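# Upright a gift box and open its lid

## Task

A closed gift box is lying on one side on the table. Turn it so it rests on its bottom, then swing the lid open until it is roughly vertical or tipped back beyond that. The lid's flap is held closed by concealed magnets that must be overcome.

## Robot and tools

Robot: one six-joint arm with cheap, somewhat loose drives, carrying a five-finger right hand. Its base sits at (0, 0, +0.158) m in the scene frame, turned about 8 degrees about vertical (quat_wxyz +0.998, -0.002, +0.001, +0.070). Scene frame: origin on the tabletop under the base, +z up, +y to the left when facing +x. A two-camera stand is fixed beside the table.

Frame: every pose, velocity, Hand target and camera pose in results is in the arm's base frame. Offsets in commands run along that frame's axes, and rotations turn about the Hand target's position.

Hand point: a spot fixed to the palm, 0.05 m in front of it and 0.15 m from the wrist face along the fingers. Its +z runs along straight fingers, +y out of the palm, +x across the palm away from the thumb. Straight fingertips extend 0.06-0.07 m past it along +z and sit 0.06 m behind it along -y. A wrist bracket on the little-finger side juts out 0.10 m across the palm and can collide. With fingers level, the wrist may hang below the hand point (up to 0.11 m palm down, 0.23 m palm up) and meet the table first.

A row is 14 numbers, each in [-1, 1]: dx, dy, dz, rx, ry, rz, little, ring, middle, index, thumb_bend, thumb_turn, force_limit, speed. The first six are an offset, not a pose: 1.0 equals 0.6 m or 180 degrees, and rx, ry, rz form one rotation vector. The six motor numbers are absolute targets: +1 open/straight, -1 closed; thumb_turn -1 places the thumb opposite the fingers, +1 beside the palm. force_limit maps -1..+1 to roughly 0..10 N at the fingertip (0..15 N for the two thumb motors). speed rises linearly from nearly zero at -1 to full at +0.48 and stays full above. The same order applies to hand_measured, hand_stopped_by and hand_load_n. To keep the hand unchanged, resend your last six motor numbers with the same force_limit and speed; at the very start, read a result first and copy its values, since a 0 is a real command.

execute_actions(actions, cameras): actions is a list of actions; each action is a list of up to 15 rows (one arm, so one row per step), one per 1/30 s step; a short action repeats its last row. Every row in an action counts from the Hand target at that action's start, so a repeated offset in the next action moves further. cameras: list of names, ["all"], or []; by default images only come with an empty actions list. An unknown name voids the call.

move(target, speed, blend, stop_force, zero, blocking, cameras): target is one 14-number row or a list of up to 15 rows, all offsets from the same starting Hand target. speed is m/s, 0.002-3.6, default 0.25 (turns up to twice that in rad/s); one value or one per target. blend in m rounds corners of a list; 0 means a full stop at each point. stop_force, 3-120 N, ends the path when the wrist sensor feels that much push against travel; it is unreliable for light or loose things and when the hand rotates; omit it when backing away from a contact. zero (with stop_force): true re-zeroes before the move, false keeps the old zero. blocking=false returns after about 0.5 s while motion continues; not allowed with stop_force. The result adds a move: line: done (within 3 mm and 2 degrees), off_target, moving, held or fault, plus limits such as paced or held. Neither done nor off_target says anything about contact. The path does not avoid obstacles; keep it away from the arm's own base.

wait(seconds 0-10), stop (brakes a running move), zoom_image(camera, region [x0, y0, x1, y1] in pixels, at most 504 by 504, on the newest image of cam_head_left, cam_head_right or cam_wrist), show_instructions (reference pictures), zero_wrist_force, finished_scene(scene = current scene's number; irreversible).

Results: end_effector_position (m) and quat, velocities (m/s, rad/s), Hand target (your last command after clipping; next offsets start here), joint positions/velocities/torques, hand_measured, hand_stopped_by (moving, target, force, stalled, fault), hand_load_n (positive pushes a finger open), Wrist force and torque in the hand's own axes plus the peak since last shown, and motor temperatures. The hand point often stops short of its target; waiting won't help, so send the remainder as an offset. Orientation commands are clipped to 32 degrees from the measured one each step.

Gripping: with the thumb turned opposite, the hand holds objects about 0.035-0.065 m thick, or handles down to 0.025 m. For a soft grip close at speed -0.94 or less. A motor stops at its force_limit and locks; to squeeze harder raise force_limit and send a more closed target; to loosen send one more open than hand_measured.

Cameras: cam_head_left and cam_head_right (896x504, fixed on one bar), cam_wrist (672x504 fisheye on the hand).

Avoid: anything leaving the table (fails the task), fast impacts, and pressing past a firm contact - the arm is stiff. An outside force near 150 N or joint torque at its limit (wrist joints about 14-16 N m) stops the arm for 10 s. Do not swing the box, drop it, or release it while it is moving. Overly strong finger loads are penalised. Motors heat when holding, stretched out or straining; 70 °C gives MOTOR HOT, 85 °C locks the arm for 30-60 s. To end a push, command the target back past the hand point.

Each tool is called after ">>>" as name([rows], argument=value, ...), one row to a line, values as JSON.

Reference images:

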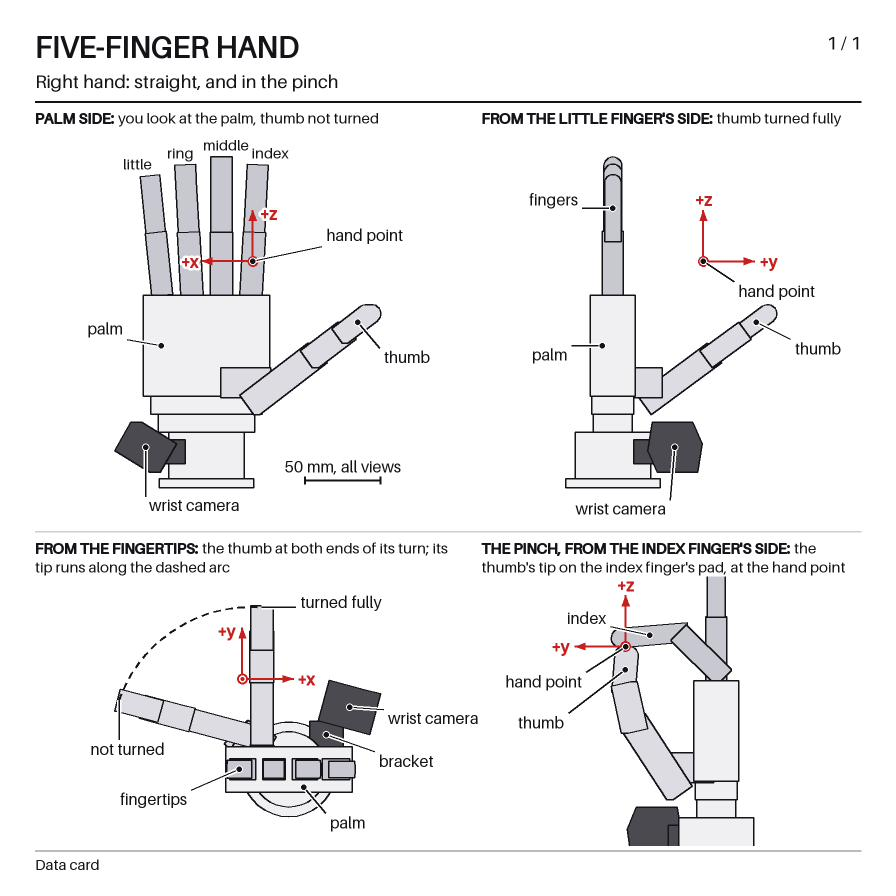

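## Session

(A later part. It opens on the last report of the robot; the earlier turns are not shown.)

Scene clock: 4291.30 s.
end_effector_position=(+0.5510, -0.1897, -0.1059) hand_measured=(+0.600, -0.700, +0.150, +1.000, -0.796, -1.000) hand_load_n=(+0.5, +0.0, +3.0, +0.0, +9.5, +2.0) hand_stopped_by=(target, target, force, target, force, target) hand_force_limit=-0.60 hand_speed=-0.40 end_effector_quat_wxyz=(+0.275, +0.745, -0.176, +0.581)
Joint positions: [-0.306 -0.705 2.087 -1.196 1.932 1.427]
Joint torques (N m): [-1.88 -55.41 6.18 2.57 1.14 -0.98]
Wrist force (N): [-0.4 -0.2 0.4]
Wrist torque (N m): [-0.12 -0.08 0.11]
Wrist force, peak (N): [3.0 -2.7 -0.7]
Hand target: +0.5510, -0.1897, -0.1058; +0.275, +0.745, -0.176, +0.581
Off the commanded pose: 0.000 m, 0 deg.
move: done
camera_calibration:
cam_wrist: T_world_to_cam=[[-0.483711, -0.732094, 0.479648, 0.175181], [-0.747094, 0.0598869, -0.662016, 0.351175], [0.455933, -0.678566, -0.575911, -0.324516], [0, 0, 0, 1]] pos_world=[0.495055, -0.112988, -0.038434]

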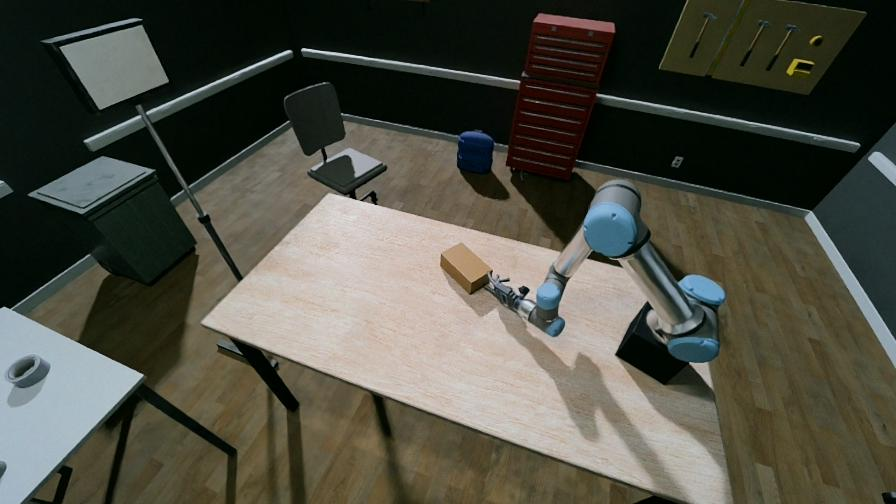

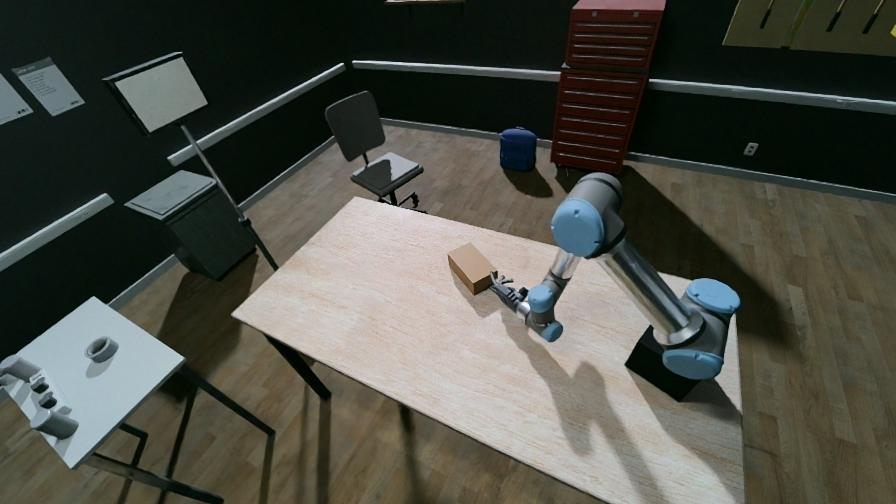

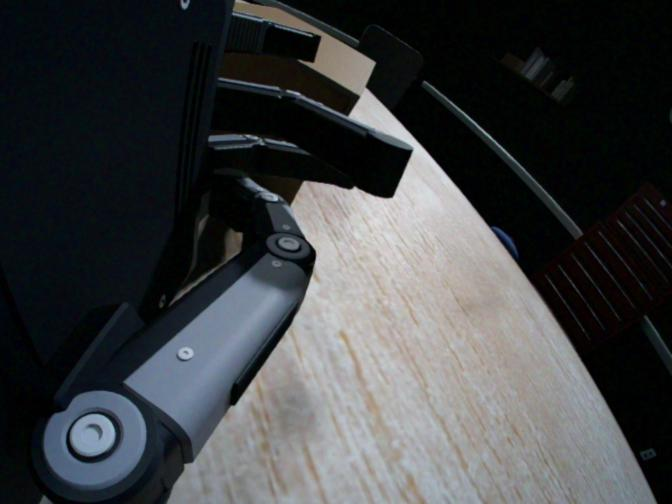

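>>> move(target=[-0.043,0.0394,0,0,0,0,0.6,-0.7,0.15,1,-1,-1,-0.6,-0.4], speed=0.06)

>>> move(target=[0.0547,0.0487,0,0.1627,-0.1294,-0.0366,0.4,-0.7,0.15,1,-1,-1,-0.6,-0.4], speed=0.2)

>>> move(target=[0,0,-0.0527,0.0346,0.0435,0,0.4,-0.7,0.15,1,-1,-1,-0.6,-0.4], speed=0.1, cameras=["cam_head_left","cam_head_right","cam_wrist"])

>>> zoom_image(camera="cam_head_left", region=[430, 230, 530, 310])

>>> zoom_image(camera="cam_wrist", region=[200, 0, 400, 150])

Scene clock: 4420.97 s.
end_effector_position=(+0.5253, -0.1662, -0.1058) hand_measured=(+0.600, -0.700, +0.150, +1.000, -0.796, -1.000) hand_load_n=(+0.0, +0.0, +2.5, +0.0, +9.5, +2.0) hand_stopped_by=(target, target, force, target, force, target) hand_force_limit=-0.60 hand_speed=-0.40 end_effector_quat_wxyz=(+0.275, +0.745, -0.176, +0.581)
Joint positions: [-0.264 -0.716 2.156 -1.251 1.974 1.436]
Joint torques (N m): [6.55 -54.66 5.49 -4.09 1.55 0.93]
Wrist force (N): [-0.6 -0.1 0.2]
Wrist torque (N m): [-0.11 -0.02 0.09]
Wrist force, peak (N): [-0.8 1.3 0.8]
Hand target: +0.5252, -0.1661, -0.1058; +0.275, +0.745, -0.176, +0.581
Off the commanded pose: 0.000 m, 0 deg.
move: done

Scene clock: 4423.27 s.
end_effector_position=(+0.5581, -0.1368, -0.1058) hand_measured=(+0.400, -0.700, +0.150, +1.000, -0.796, -1.000) hand_load_n=(+0.0, +0.0, +3.0, +0.0, +9.5, +2.0) hand_stopped_by=(target, target, force, target, force, target) hand_force_limit=-0.60 hand_speed=-0.40 end_effector_quat_wxyz=(+0.071, +0.648, -0.409, +0.639)
Joint positions: [-0.232 -0.801 2.112 -1.118 2.004 2.105]
Joint torques (N m): [-5.4 -55.41 -16.98 2.41 1.6 1.28]
Wrist force (N): [-0.1 0.9 0.3]
Wrist torque (N m): [0.02 -0.12 0.02]
Wrist force, peak (N): [0.0 1.3 0.3]
Hand target: +0.5580, -0.1368, -0.1058; +0.071, +0.648, -0.409, +0.639
Off the commanded pose: 0.000 m, 0 deg.
move: done

Scene clock: 4424.70 s.
end_effector_position=(+0.5580, -0.1368, -0.1374) hand_measured=(+0.400, -0.700, +0.150, +1.000, -0.796, -1.000) hand_load_n=(+0.0, +0.0, +2.5, +0.0, +10.0, +2.0) hand_stopped_by=(target, target, force, target, force, target) hand_force_limit=-0.60 hand_speed=-0.40 end_effector_quat_wxyz=(+0.063, +0.693, -0.437, +0.570)
Joint positions: [-0.255 -0.782 2.019 -0.858 1.963 2.175]
Joint torques (N m): [-6.77 -20.48 -18.21 2.25 -0.66 1.54]
Wrist force (N): [-0.1 0.9 0.4]
Wrist torque (N m): [0.03 -0.08 0.02]
Wrist force, peak (N): [-0.1 1.3 0.1]
Hand target: +0.5580, -0.1368, -0.1374; +0.063, +0.693, -0.437, +0.570
Off the commanded pose: 0.000 m, 0 deg.
move: done
camera_calibration:
cam_wrist: T_world_to_cam=[[-0.661697, -0.73592, -0.143451, 0.24562], [-0.509112, 0.581463, -0.634591, 0.274805], [0.55042, -0.346875, -0.759418, -0.342516], [0, 0, 0, 1]] pos_world=[0.49096, -0.0978425, -0.0504891]

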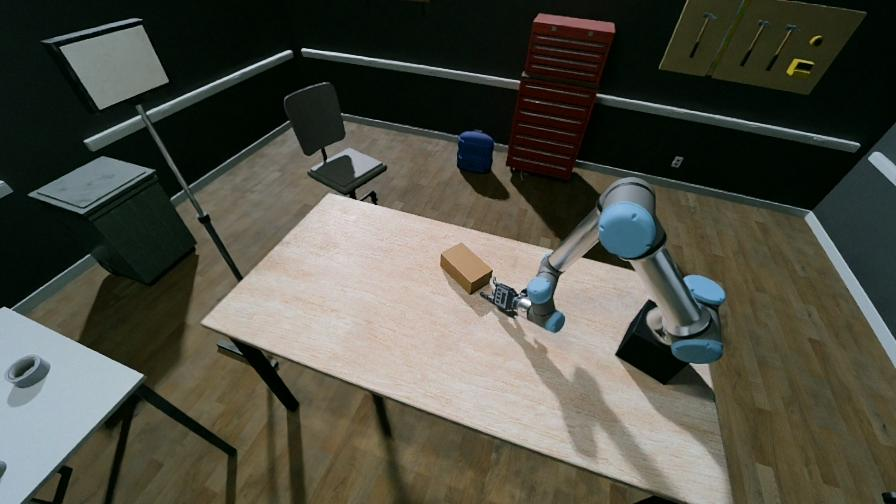

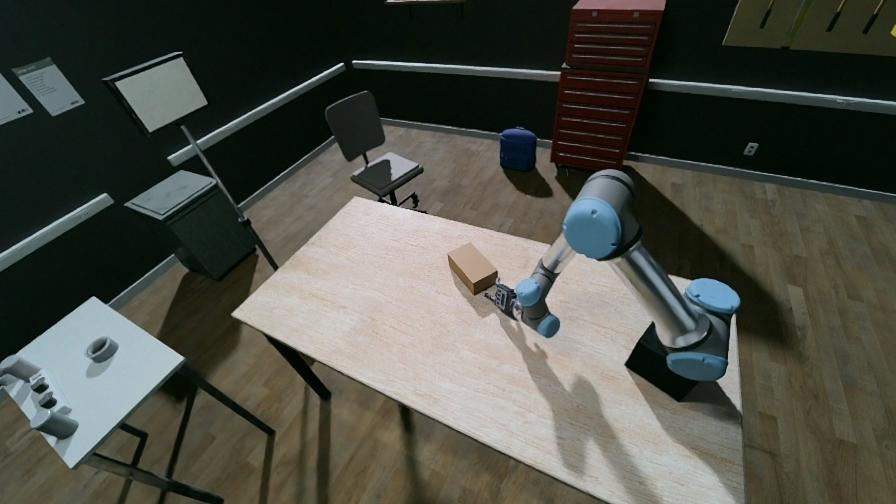

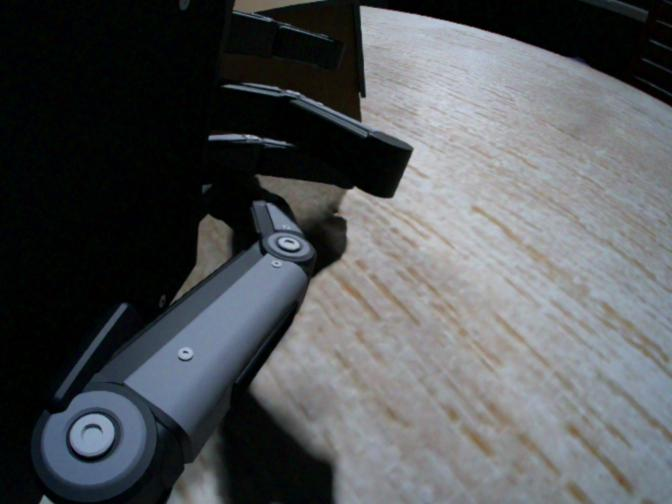

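Scaled by 5.040 from the camera's 896x504 image, which has a finer 1280x720 frame.

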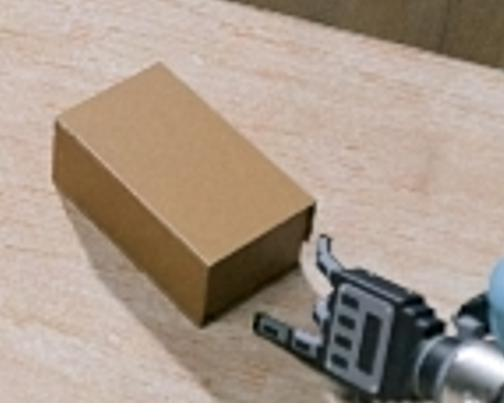

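Scaled by 2.520 from the camera's 672x504 image, which has a finer 960x720 frame.

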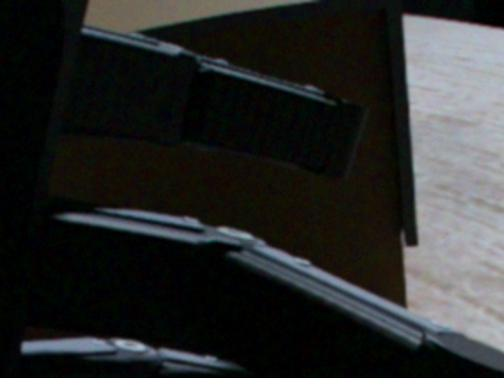

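>>> move(target=[0.0068,0.0074,0,0,0,0,0.4,-0.7,0.15,1,-1,-1,-0.6,-0.4], speed=0.05)

>>> move(target=[0.0383,-0.0322,0,0,0,0,0.4,-0.7,0.15,1,-1,-1,-0.6,-0.4], speed=0.01, stop_force=4, cameras=["cam_head_left","cam_wrist"])

>>> zoom_image(camera="cam_head_left", region=[430, 230, 530, 310])

>>> zoom_image(camera="cam_wrist", region=[200, 0, 400, 150])

Scene clock: 4440.10 s.
end_effector_position=(+0.5621, -0.1325, -0.1374) hand_measured=(+0.400, -0.700, +0.150, +1.000, -0.796, -1.000) hand_load_n=(+0.0, +0.0, +2.5, +0.0, +10.0, +2.0) hand_stopped_by=(target, target, force, target, force, target) hand_force_limit=-0.60 hand_speed=-0.40 end_effector_quat_wxyz=(+0.063, +0.693, -0.437, +0.570)
Joint positions: [-0.241 -0.778 2.005 -0.846 1.975 2.18]
Joint torques (N m): [6.73 -20.29 -17.8 2.52 0.98 1.21]
Wrist force (N): [-0.2 0.9 0.1]
Wrist torque (N m): [0.05 -0.06 0.02]
Wrist force, peak (N): [-0.2 1.1 0.7]
Hand target: +0.5621, -0.1324, -0.1374; +0.063, +0.693, -0.437, +0.570
Off the commanded pose: 0.000 m, 0 deg.
move: done

Scene clock: 4443.97 s.
end_effector_position=(+0.5851, -0.1517, -0.1374) hand_measured=(+0.400, -0.700, +0.150, +1.000, -0.796, -1.000) hand_load_n=(-0.5, +0.0, +2.5, -0.5, +9.5, +2.0) hand_stopped_by=(target, target, force, target, force, target) hand_force_limit=-0.60 hand_speed=-0.40 end_effector_quat_wxyz=(+0.063, +0.693, -0.437, +0.570)
Joint positions: [-0.273 -0.758 1.94 -0.805 1.946 2.167]
Joint torques (N m): [-7.08 -21.54 -19.45 2.42 -0.71 -0.78]
Wrist force (N): [0.2 0.7 -1.6]
Wrist torque (N m): [0.11 0.03 0.00]
Wrist force, peak (N): [-0.1 0.8 -1.8]
Hand target: +0.5851, -0.1517, -0.1374; +0.063, +0.693, -0.437, +0.570
Off the commanded pose: 0.000 m, 0 deg.
move: done
camera_calibration:
cam_wrist: T_world_to_cam=[[-0.661752, -0.73588, -0.143402, 0.252556], [-0.509161, 0.581518, -0.634502, 0.297251], [0.550308, -0.346868, -0.759502, -0.362491], [0, 0, 0, 1]] pos_world=[0.51796, -0.112742, -0.0504889]
Images, in order (width x height): cam_head_left 896x504, cam_wrist 672x504.

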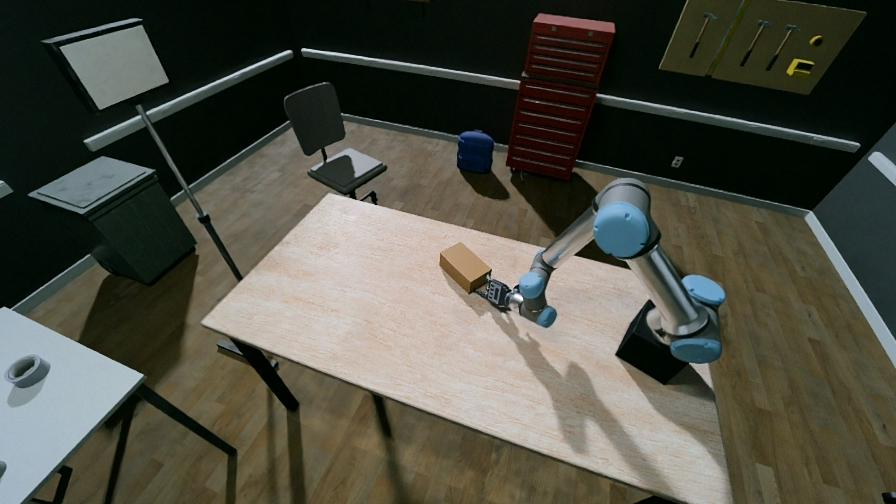

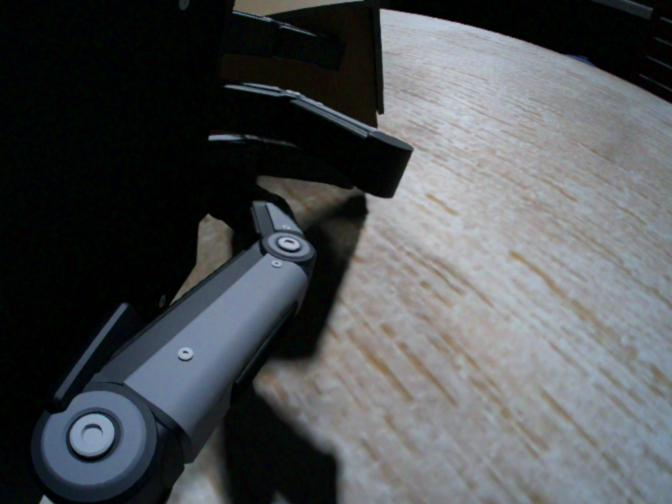

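Scaled by 5.040 from the camera's 896x504 image, which has a finer 1280x720 frame.

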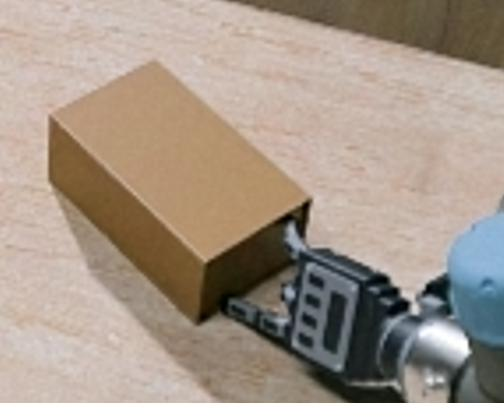

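Scaled by 2.520 from the camera's 672x504 image, which has a finer 960x720 frame.

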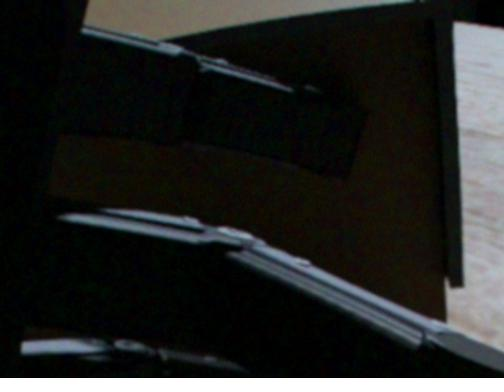

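>>> move(target=[0,0,-0.015,0,0,0,0.4,-0.7,0.15,1,-1,-1,-0.6,-0.4], speed=0.005, stop_force=3)

Scene clock: 4449.10 s.
end_effector_position=(+0.5852, -0.1517, -0.1397) hand_measured=(+0.400, -0.700, +0.150, +1.000, -0.796, -1.000) hand_load_n=(-0.5, +0.0, +3.0, +0.0, +9.5, +2.0) hand_stopped_by=(target, target, force, target, force, target) hand_force_limit=-0.60 hand_speed=-0.40 end_effector_quat_wxyz=(+0.063, +0.693, -0.437, +0.570)
Joint positions: [-0.273 -0.752 1.939 -0.81 1.946 2.167]
Joint torques (N m): [-7.14 -57.49 3.47 2.67 -0.32 -0.66]
Wrist force (N): [2.0 -0.1 -3.8]
Wrist torque (N m): [0.23 0.13 0.14]
Wrist force, peak (N): [4.1 -1.3 -4.6]
Hand target: +0.5851, -0.1517, -0.1397; +0.063, +0.693, -0.437, +0.570 (not the last commanded pose)
Off the commanded pose: 0.007 m, 0 deg.
move: contact

>>> move([
  [-0.0105,-0.0256,0.0175,-0.0608,0.0413,0.0260,0.4,-0.7,0.15,1,-1,-1,-0.6,-0.4],
  [-0.0200,-0.0469,0.0333,-0.1156,0.0745,0.0464,0.4,-0.7,0.15,1,-1,-1,-0.6,-0.4],
], speed=0.04, blend=0.003, cameras=["cam_head_left","cam_head_right","cam_wrist"])

>>> zoom_image(camera="cam_head_left", region=[430, 230, 530, 310])

>>> zoom_image(camera="cam_head_right", region=[476, 261, 506, 291])

>>> zoom_image(camera="cam_wrist", region=[200, 0, 400, 150])

Scene clock: 4495.83 s.
end_effector_position=(+0.5731, -0.1799, -0.1198) hand_measured=(+0.400, -0.700, +0.150, +1.000, -0.796, -1.000) hand_load_n=(+0.0, +0.0, +3.0, +0.5, +9.5, +2.0) hand_stopped_by=(target, target, force, target, force, target) hand_force_limit=-0.60 hand_speed=-0.40 end_effector_quat_wxyz=(+0.196, +0.761, -0.266, +0.558)
Joint positions: [-0.29 -0.741 1.977 -0.909 1.935 1.69]
Joint torques (N m): [-9.3 -19.93 5.72 -2.09 0.01 -1.89]
Wrist force (N): [1.9 -3.7 -1.0]
Wrist torque (N m): [0.08 0.12 0.29]
Wrist force, peak (N): [3.4 -5.1 -8.1]
Hand target: +0.5731, -0.1799, -0.1197; +0.196, +0.761, -0.266, +0.558
Off the commanded pose: 0.000 m, 0 deg.
move: done
camera_calibration:
cam_wrist: T_world_to_cam=[[-0.531464, -0.798746, 0.282049, 0.191439], [-0.72308, 0.254334, -0.642238, 0.381521], [0.441251, -0.54527, -0.712726, -0.319883], [0, 0, 0, 1]] pos_world=[0.518762, -0.118545, -0.0369565]

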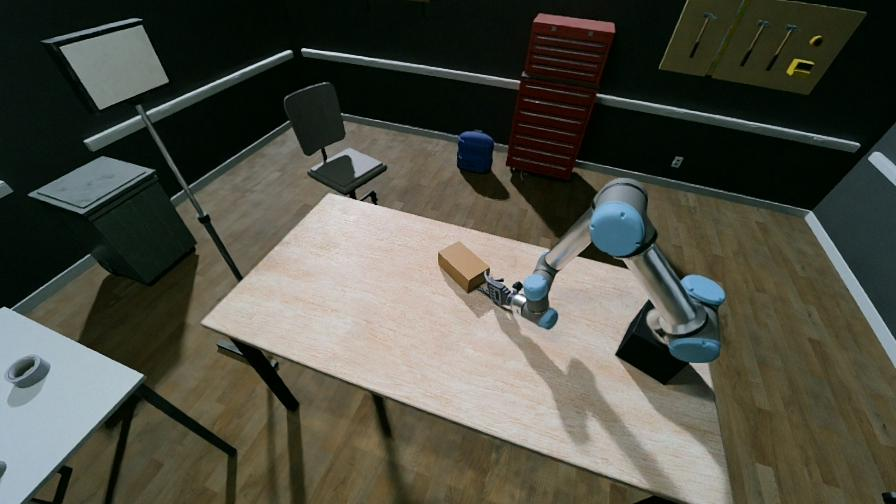

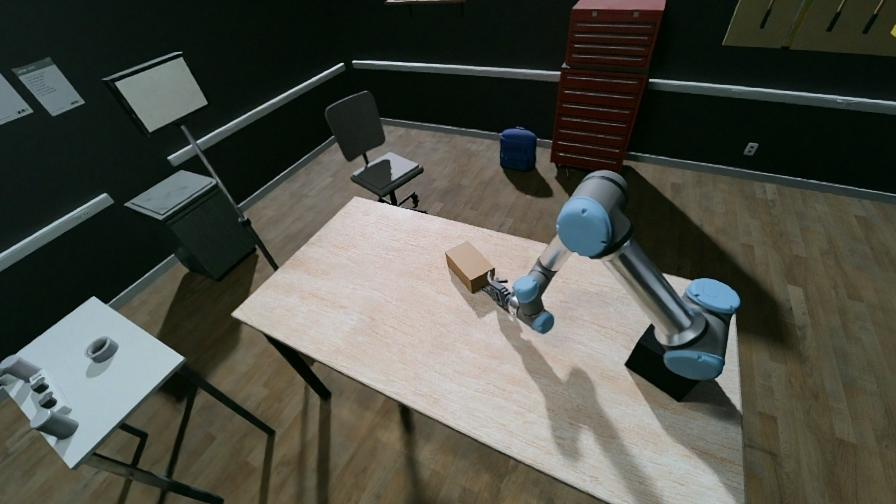

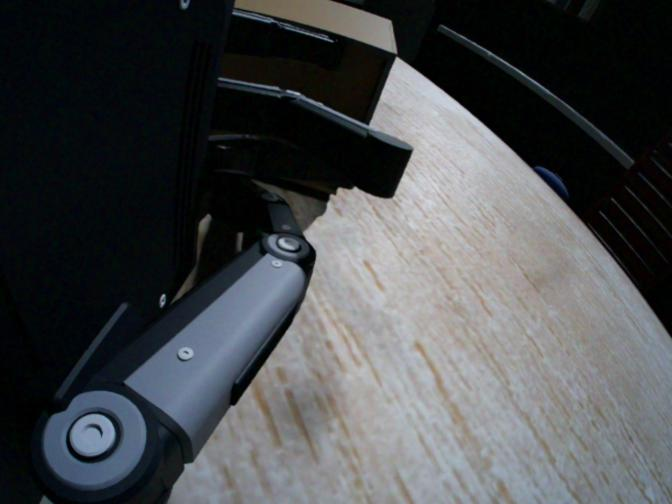

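Scaled by 5.040 from the camera's 896x504 image, which has a finer 1280x720 frame.

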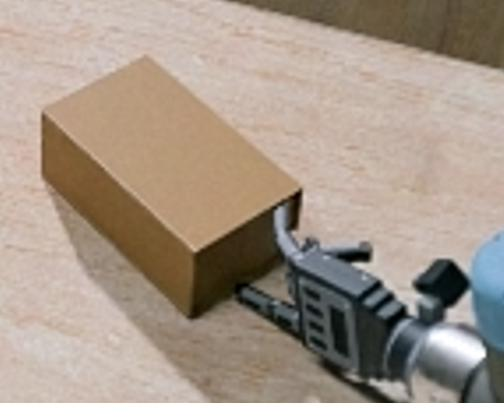

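Scaled by 16.800 from the camera's 896x504 image, which has a finer 1280x720 frame.

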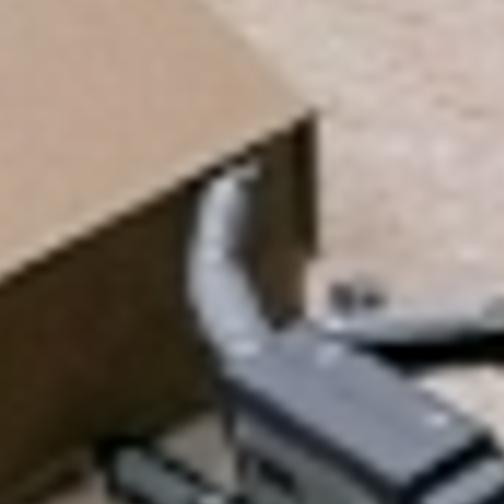

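Scaled by 2.520 from the camera's 672x504 image, which has a finer 960x720 frame.

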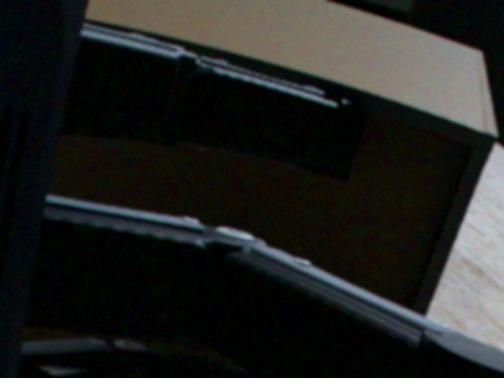

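>>> move(target=[-0.0114,-0.0243,0.0244,-0.0676,0.0432,0.0240,0.4,-0.7,0.15,1,-1,-1,-0.6,-0.4], speed=0.04, cameras=["cam_head_left","cam_head_right","cam_wrist"])

>>> zoom_image(camera="cam_head_left", region=[430, 230, 530, 310])

>>> zoom_image(camera="cam_head_right", region=[476, 261, 506, 291])

>>> zoom_image(camera="cam_wrist", region=[200, 0, 400, 150])

Scene clock: 4515.20 s.
end_effector_position=(+0.5663, -0.1944, -0.1051) hand_measured=(+0.400, -0.700, +0.150, +1.000, -0.796, -1.000) hand_load_n=(+0.5, +0.0, +2.5, +0.5, +9.5, +2.0) hand_stopped_by=(target, target, force, target, force, target) hand_force_limit=-0.60 hand_speed=-0.40 end_effector_quat_wxyz=(+0.272, +0.782, -0.163, +0.537)
Joint positions: [-0.31 -0.735 2.009 -0.977 1.92 1.412]
Joint torques (N m): [-9.7 -19.7 6.35 -2.25 0.23 -1.21]
Wrist force (N): [2.7 -3.7 -0.2]
Wrist torque (N m): [-0.01 0.17 0.34]
Wrist force, peak (N): [2.6 -4.1 0.0]
Hand target: +0.5663, -0.1944, -0.1051; +0.272, +0.782, -0.163, +0.537
Off the commanded pose: 0.000 m, 0 deg.
move: done
camera_calibration:
cam_wrist: T_world_to_cam=[[-0.418472, -0.749939, 0.51232, 0.141748], [-0.818108, 0.0662734, -0.571233, 0.414444], [0.394437, -0.658179, -0.641265, -0.302285], [0, 0, 0, 1]] pos_world=[0.51761, -0.120122, -0.0297206]

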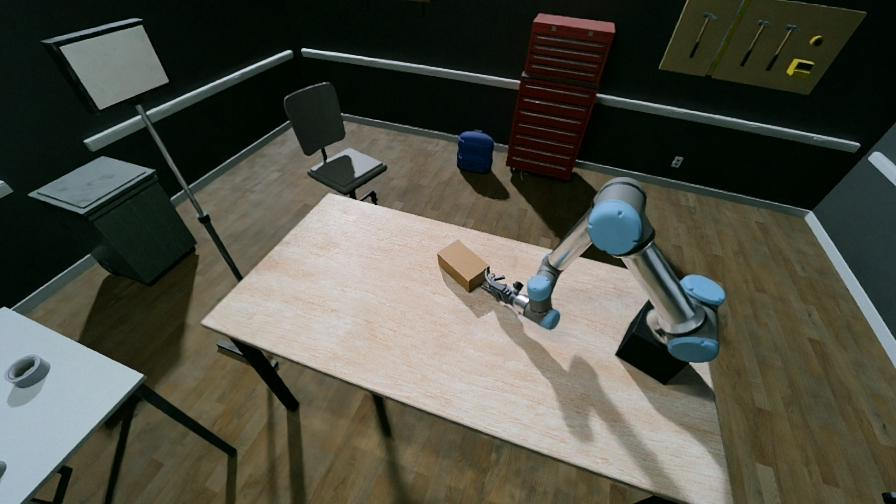

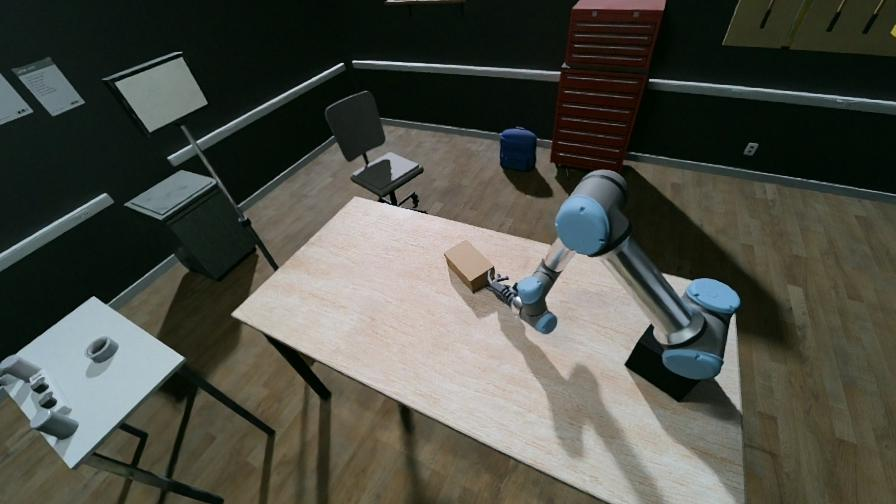

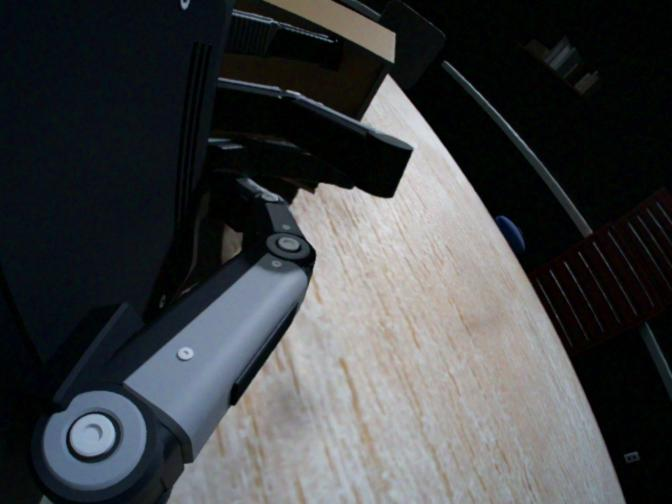

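Scaled by 5.040 from the camera's 896x504 image, which has a finer 1280x720 frame.

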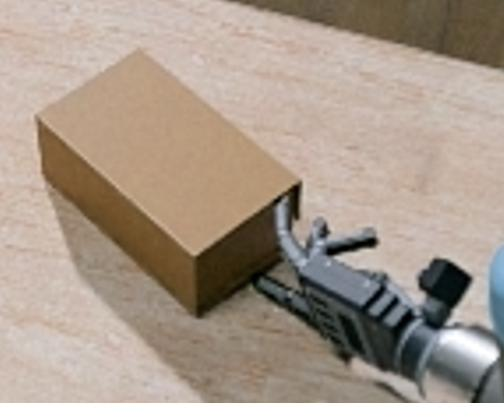

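Scaled by 16.800 from the camera's 896x504 image, which has a finer 1280x720 frame.

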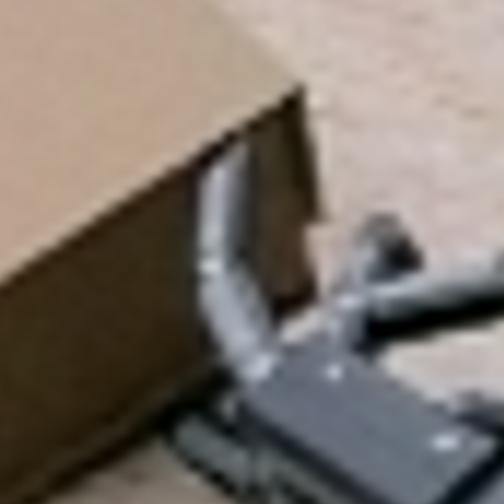

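Scaled by 2.520 from the camera's 672x504 image, which has a finer 960x720 frame.

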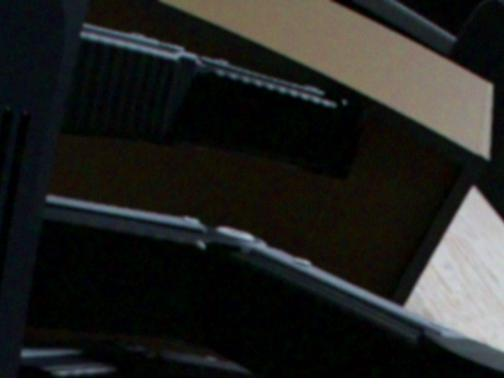

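>>> move(target=[-0.0115,-0.0228,0.0245,-0.0764,0.0502,0.0248,0.4,-0.7,0.15,1,-1,-1,-0.6,-0.4], speed=0.04, cameras=["cam_head_left","cam_head_right","cam_wrist"])

>>> zoom_image(camera="cam_head_left", region=[430, 230, 530, 310])

>>> zoom_image(camera="cam_head_right", region=[476, 261, 506, 291])

>>> zoom_image(camera="cam_wrist", region=[200, 0, 400, 150])

Scene clock: 4532.67 s.
end_effector_position=(+0.5594, -0.2081, -0.0904) hand_measured=(+0.400, -0.700, +0.150, +1.000, -0.796, -1.000) hand_load_n=(+0.0, +0.0, +3.0, +0.0, +10.0, +2.0) hand_stopped_by=(target, target, force, target, force, target) hand_force_limit=-0.60 hand_speed=-0.40 end_effector_quat_wxyz=(+0.354, +0.789, -0.045, +0.500)
Joint positions: [-0.339 -0.721 2.046 -1.059 1.894 1.098]
Joint torques (N m): [-8.81 -18.88 7.06 -2.24 -0.24 -1.17]
Wrist force (N): [3.1 -0.7 0.0]
Wrist torque (N m): [-0.09 0.19 0.36]
Wrist force, peak (N): [3.4 -3.6 -0.3]
Hand target: +0.5594, -0.2081, -0.0904; +0.354, +0.789, -0.045, +0.500
Off the commanded pose: 0.000 m, 0 deg.
move: done
camera_calibration:
cam_wrist: T_world_to_cam=[[-0.265574, -0.626258, 0.732988, 0.0811923], [-0.895319, -0.121796, -0.42845, 0.435001], [0.357595, -0.770043, -0.528355, -0.291577], [0, 0, 0, 1]] pos_world=[0.515294, -0.120699, -0.0271934]

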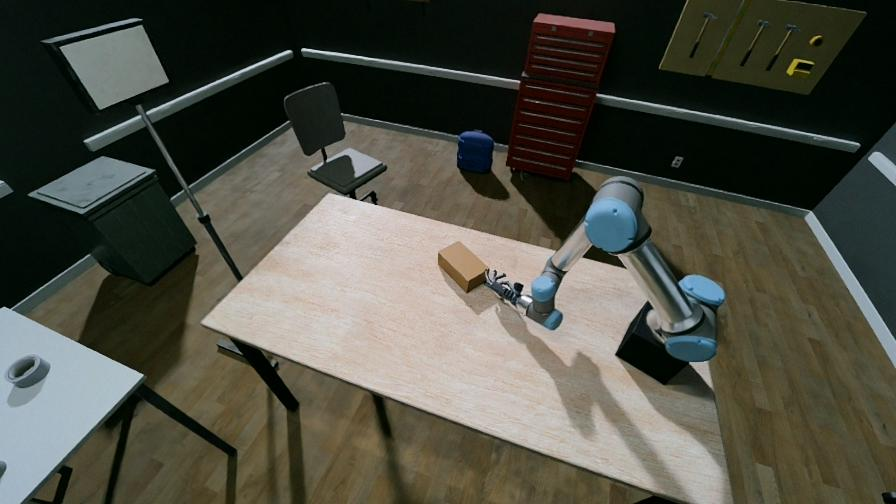

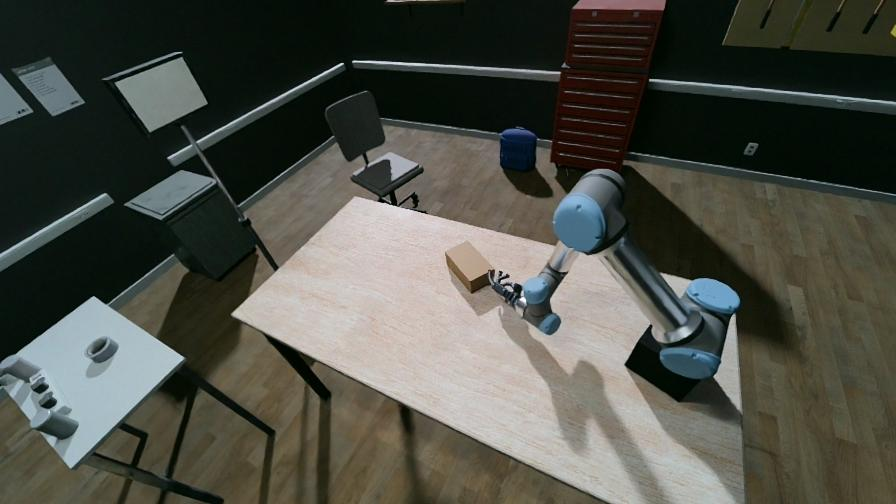

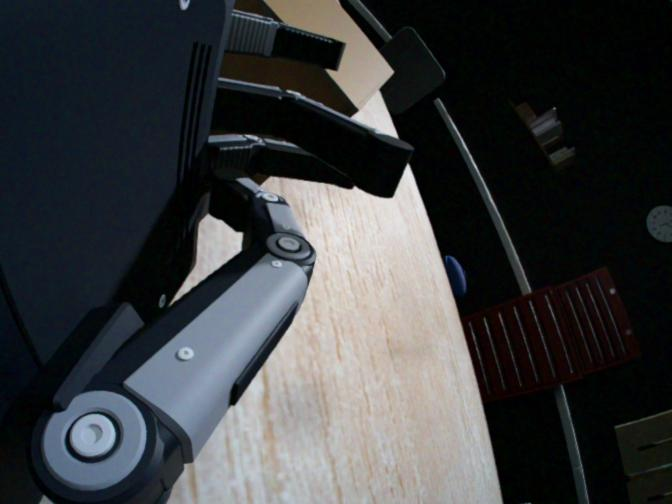

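Scaled by 5.040 from the camera's 896x504 image, which has a finer 1280x720 frame.

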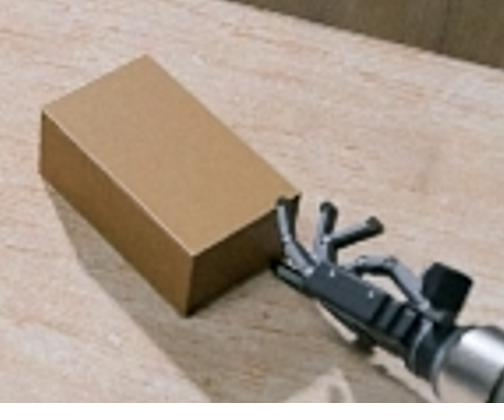

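Scaled by 16.800 from the camera's 896x504 image, which has a finer 1280x720 frame.

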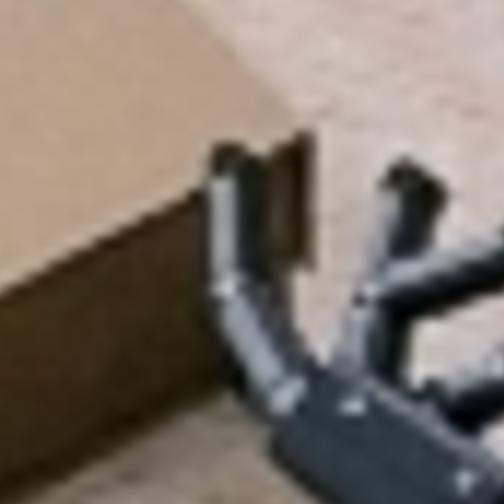

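Scaled by 2.520 from the camera's 672x504 image, which has a finer 960x720 frame.

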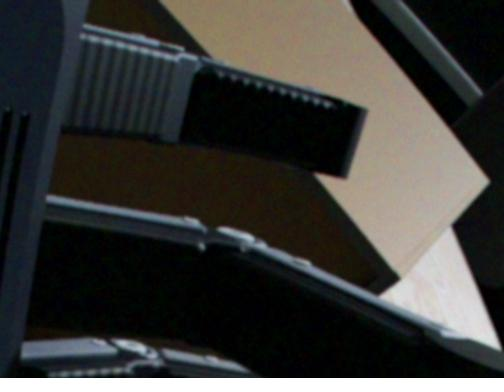

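>>> move([
  [-0.0383,0.0322,0,0,0,0,0.4,-0.7,0.15,1,-1,-1,-0.6,-0.4],
  [0.024,0.117,0,0.2583,-0.1698,-0.0956,0.4,-0.7,0.15,1,-1,-1,-0.6,-0.4],
  [0.024,0.117,-0.0783,0.2583,-0.1698,-0.0956,0.4,-0.7,0.15,1,-1,-1,-0.6,-0.4],
], speed=[0.08,0.2,0.08], cameras=["cam_head_left","cam_wrist"])

>>> zoom_image(camera="cam_head_left", region=[430, 230, 530, 310])

>>> zoom_image(camera="cam_wrist", region=[200, 0, 400, 150])

Scene clock: 4580.47 s.
end_effector_position=(+0.5738, -0.1379, -0.1373) hand_measured=(+0.400, -0.700, +0.150, +1.000, -0.796, -1.000) hand_load_n=(+0.0, +0.0, +3.0, +0.0, +9.5, +2.0) hand_stopped_by=(target, target, force, target, force, target) hand_force_limit=-0.60 hand_speed=-0.40 end_effector_quat_wxyz=(+0.063, +0.693, -0.437, +0.570)
Joint positions: [-0.247 -0.768 1.971 -0.823 1.97 2.178]
Joint torques (N m): [-6.02 -23.04 -19.33 -2.65 -0.31 -0.96]
Wrist force (N): [-0.2 0.9 0.2]
Wrist torque (N m): [0.04 -0.07 0.01]
Wrist force, peak (N): [3.7 -0.3 -0.3]
Hand target: +0.5738, -0.1379, -0.1374; +0.063, +0.693, -0.437, +0.570
Off the commanded pose: 0.000 m, 0 deg.
move: done
camera_calibration:
cam_wrist: T_world_to_cam=[[-0.661948, -0.735681, -0.143521, 0.255361], [-0.509031, 0.581772, -0.634373, 0.283501], [0.550192, -0.346865, -0.759587, -0.351354], [0, 0, 0, 1]] pos_world=[0.506659, -0.0989414, -0.050389]
Images, in order (width x height): cam_head_left 896x504, cam_wrist 672x504.

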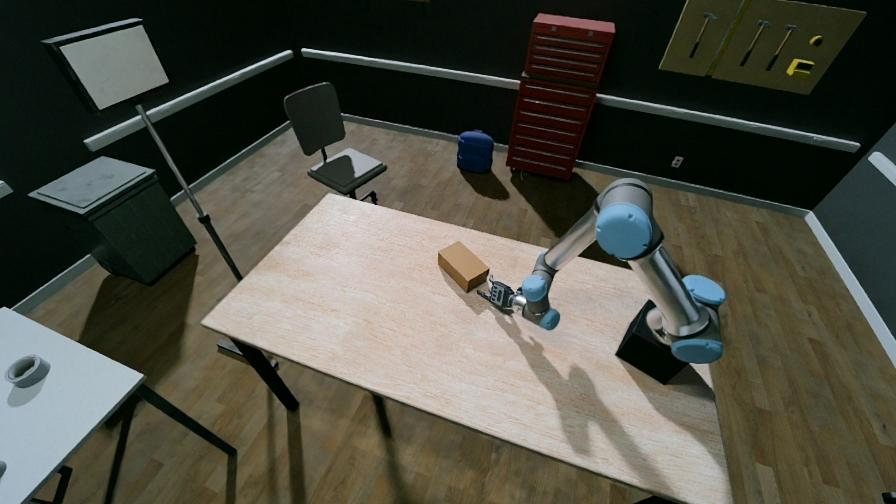

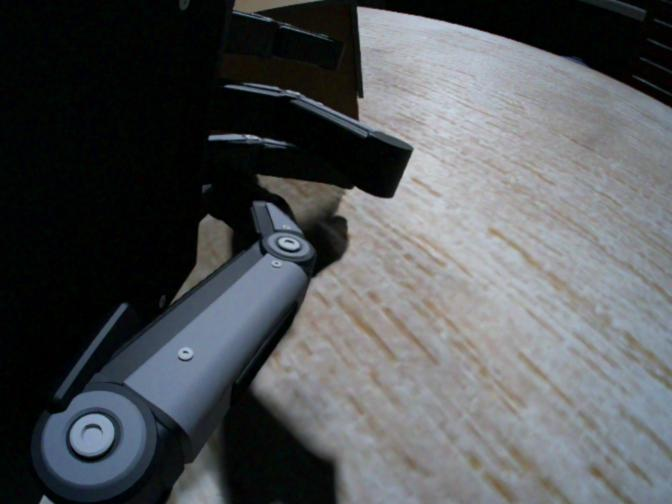

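Scaled by 5.040 from the camera's 896x504 image, which has a finer 1280x720 frame.

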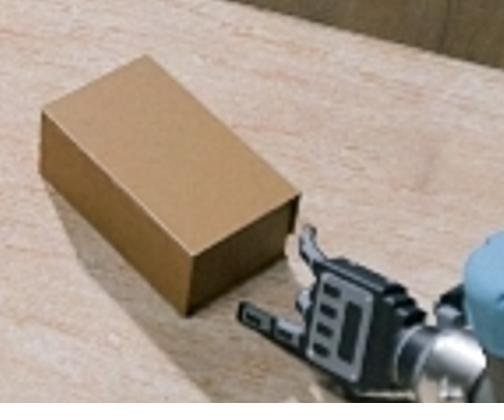

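Scaled by 2.520 from the camera's 672x504 image, which has a finer 960x720 frame.

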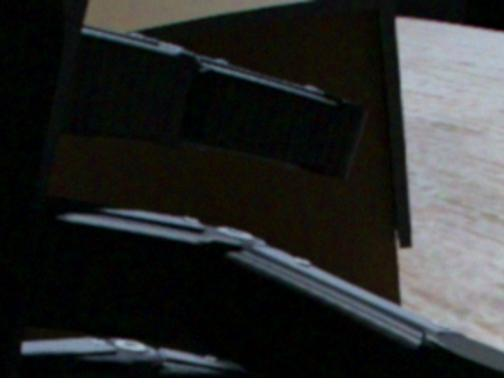

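>>> move(target=[0.0079,0.0086,0,0,0,0,0.4,-0.7,0.15,1,-1,-1,-0.6,-0.4], speed=0.05)

>>> move(target=[0.0421,-0.0354,0,0,0,0,0.4,-0.7,0.15,1,-1,-1,-0.6,-0.4], speed=0.012, stop_force=4)

>>> move(target=[0,0,-0.015,0,0,0,0.4,-0.7,0.15,1,-1,-1,-0.6,-0.4], speed=0.005, stop_force=3, cameras=["cam_head_left","cam_wrist"])

>>> zoom_image(camera="cam_head_left", region=[430, 230, 530, 310])

>>> zoom_image(camera="cam_wrist", region=[200, 0, 400, 150])

Scene clock: 4596.20 s.
end_effector_position=(+0.5785, -0.1328, -0.1374) hand_measured=(+0.400, -0.700, +0.150, +1.000, -0.796, -1.000) hand_load_n=(+0.0, +0.0, +3.0, +0.0, +9.5, +2.0) hand_stopped_by=(target, target, force, target, force, target) hand_force_limit=-0.60 hand_speed=-0.40 end_effector_quat_wxyz=(+0.063, +0.693, -0.437, +0.570)
Joint positions: [-0.233 -0.762 1.955 -0.81 1.983 2.184]
Joint torques (N m): [6.4 -22.37 -19.99 2.3 0.95 1.36]
Wrist force (N): [-0.1 0.6 0.3]
Wrist torque (N m): [-0.01 -0.09 0.02]
Wrist force, peak (N): [0.1 1.6 0.5]
Hand target: +0.5785, -0.1328, -0.1374; +0.063, +0.693, -0.437, +0.570
Off the commanded pose: 0.000 m, 0 deg.
move: done

Scene clock: 4599.83 s.
end_effector_position=(+0.6038, -0.1540, -0.1374) hand_measured=(+0.400, -0.700, +0.150, +1.000, -0.796, -1.000) hand_load_n=(-1.0, +0.0, +3.0, -0.5, +10.0, +2.0) hand_stopped_by=(target, target, force, target, force, target) hand_force_limit=-0.60 hand_speed=-0.40 end_effector_quat_wxyz=(+0.063, +0.693, -0.437, +0.570)
Joint positions: [-0.266 -0.738 1.881 -0.765 1.952 2.17]
Joint torques (N m): [-7.16 -22.7 -20.68 2.52 -0.71 -0.95]
Wrist force (N): [-0.3 0.8 -1.1]
Wrist torque (N m): [0.09 0.04 0.00]
Wrist force, peak (N): [0.0 1.0 -1.6]
Hand target: +0.6038, -0.1540, -0.1374; +0.063, +0.693, -0.437, +0.570
Off the commanded pose: 0.000 m, 0 deg.
move: done

Scene clock: 4601.50 s.
end_effector_position=(+0.6038, -0.1540, -0.1393) hand_measured=(+0.400, -0.700, +0.150, +1.000, -0.796, -1.000) hand_load_n=(-0.5, +0.0, +2.5, +0.0, +9.5, +2.0) hand_stopped_by=(target, target, force, target, force, target) hand_force_limit=-0.60 hand_speed=-0.40 end_effector_quat_wxyz=(+0.063, +0.693, -0.437, +0.570)
Joint positions: [-0.266 -0.734 1.881 -0.769 1.952 2.17]
Joint torques (N m): [-7.34 -59 3.37 2.7 -0.44 -0.47]
Wrist force (N): [1.6 0.2 -2.8]
Wrist torque (N m): [0.18 0.06 0.14]
Wrist force, peak (N): [3.3 -0.8 -4.4]
Hand target: +0.6038, -0.1540, -0.1393; +0.063, +0.693, -0.437, +0.570 (not the last commanded pose)
Off the commanded pose: 0.007 m, 0 deg.
move: contact
camera_calibration:
cam_wrist: T_world_to_cam=[[-0.661939, -0.735669, -0.143625, 0.263079], [-0.508924, 0.581783, -0.634449, 0.306809], [0.550303, -0.346873, -0.759504, -0.37502], [0, 0, 0, 1]] pos_world=[0.53666, -0.115041, -0.0523894]
Images, in order (width x height): cam_head_left 896x504, cam_wrist 672x504.

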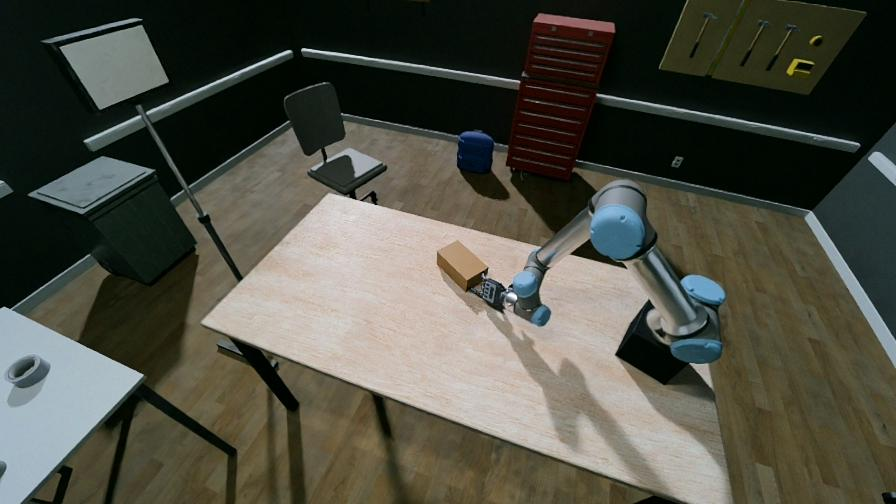

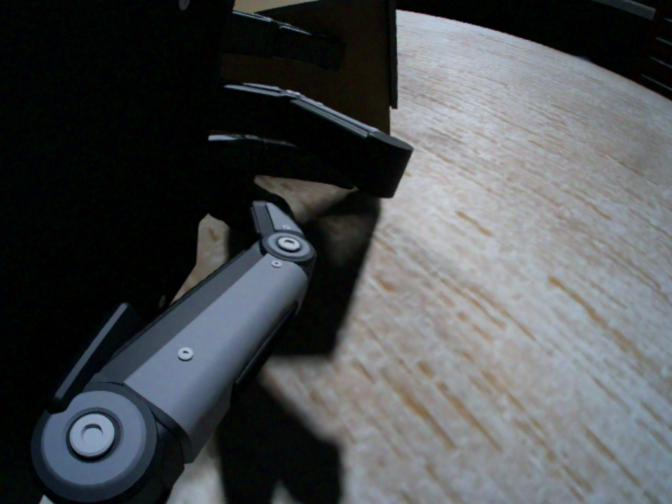

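Scaled by 5.040 from the camera's 896x504 image, which has a finer 1280x720 frame.

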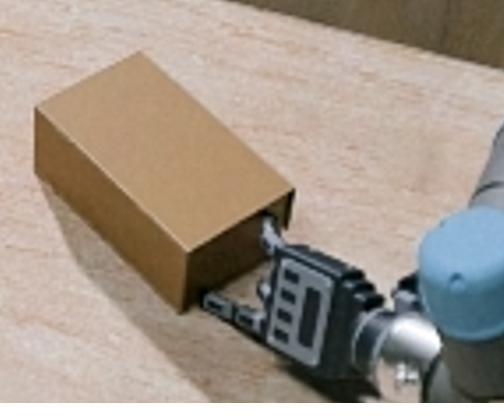

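Scaled by 2.520 from the camera's 672x504 image, which has a finer 960x720 frame.

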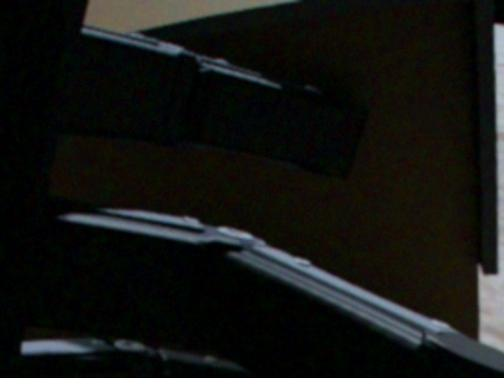

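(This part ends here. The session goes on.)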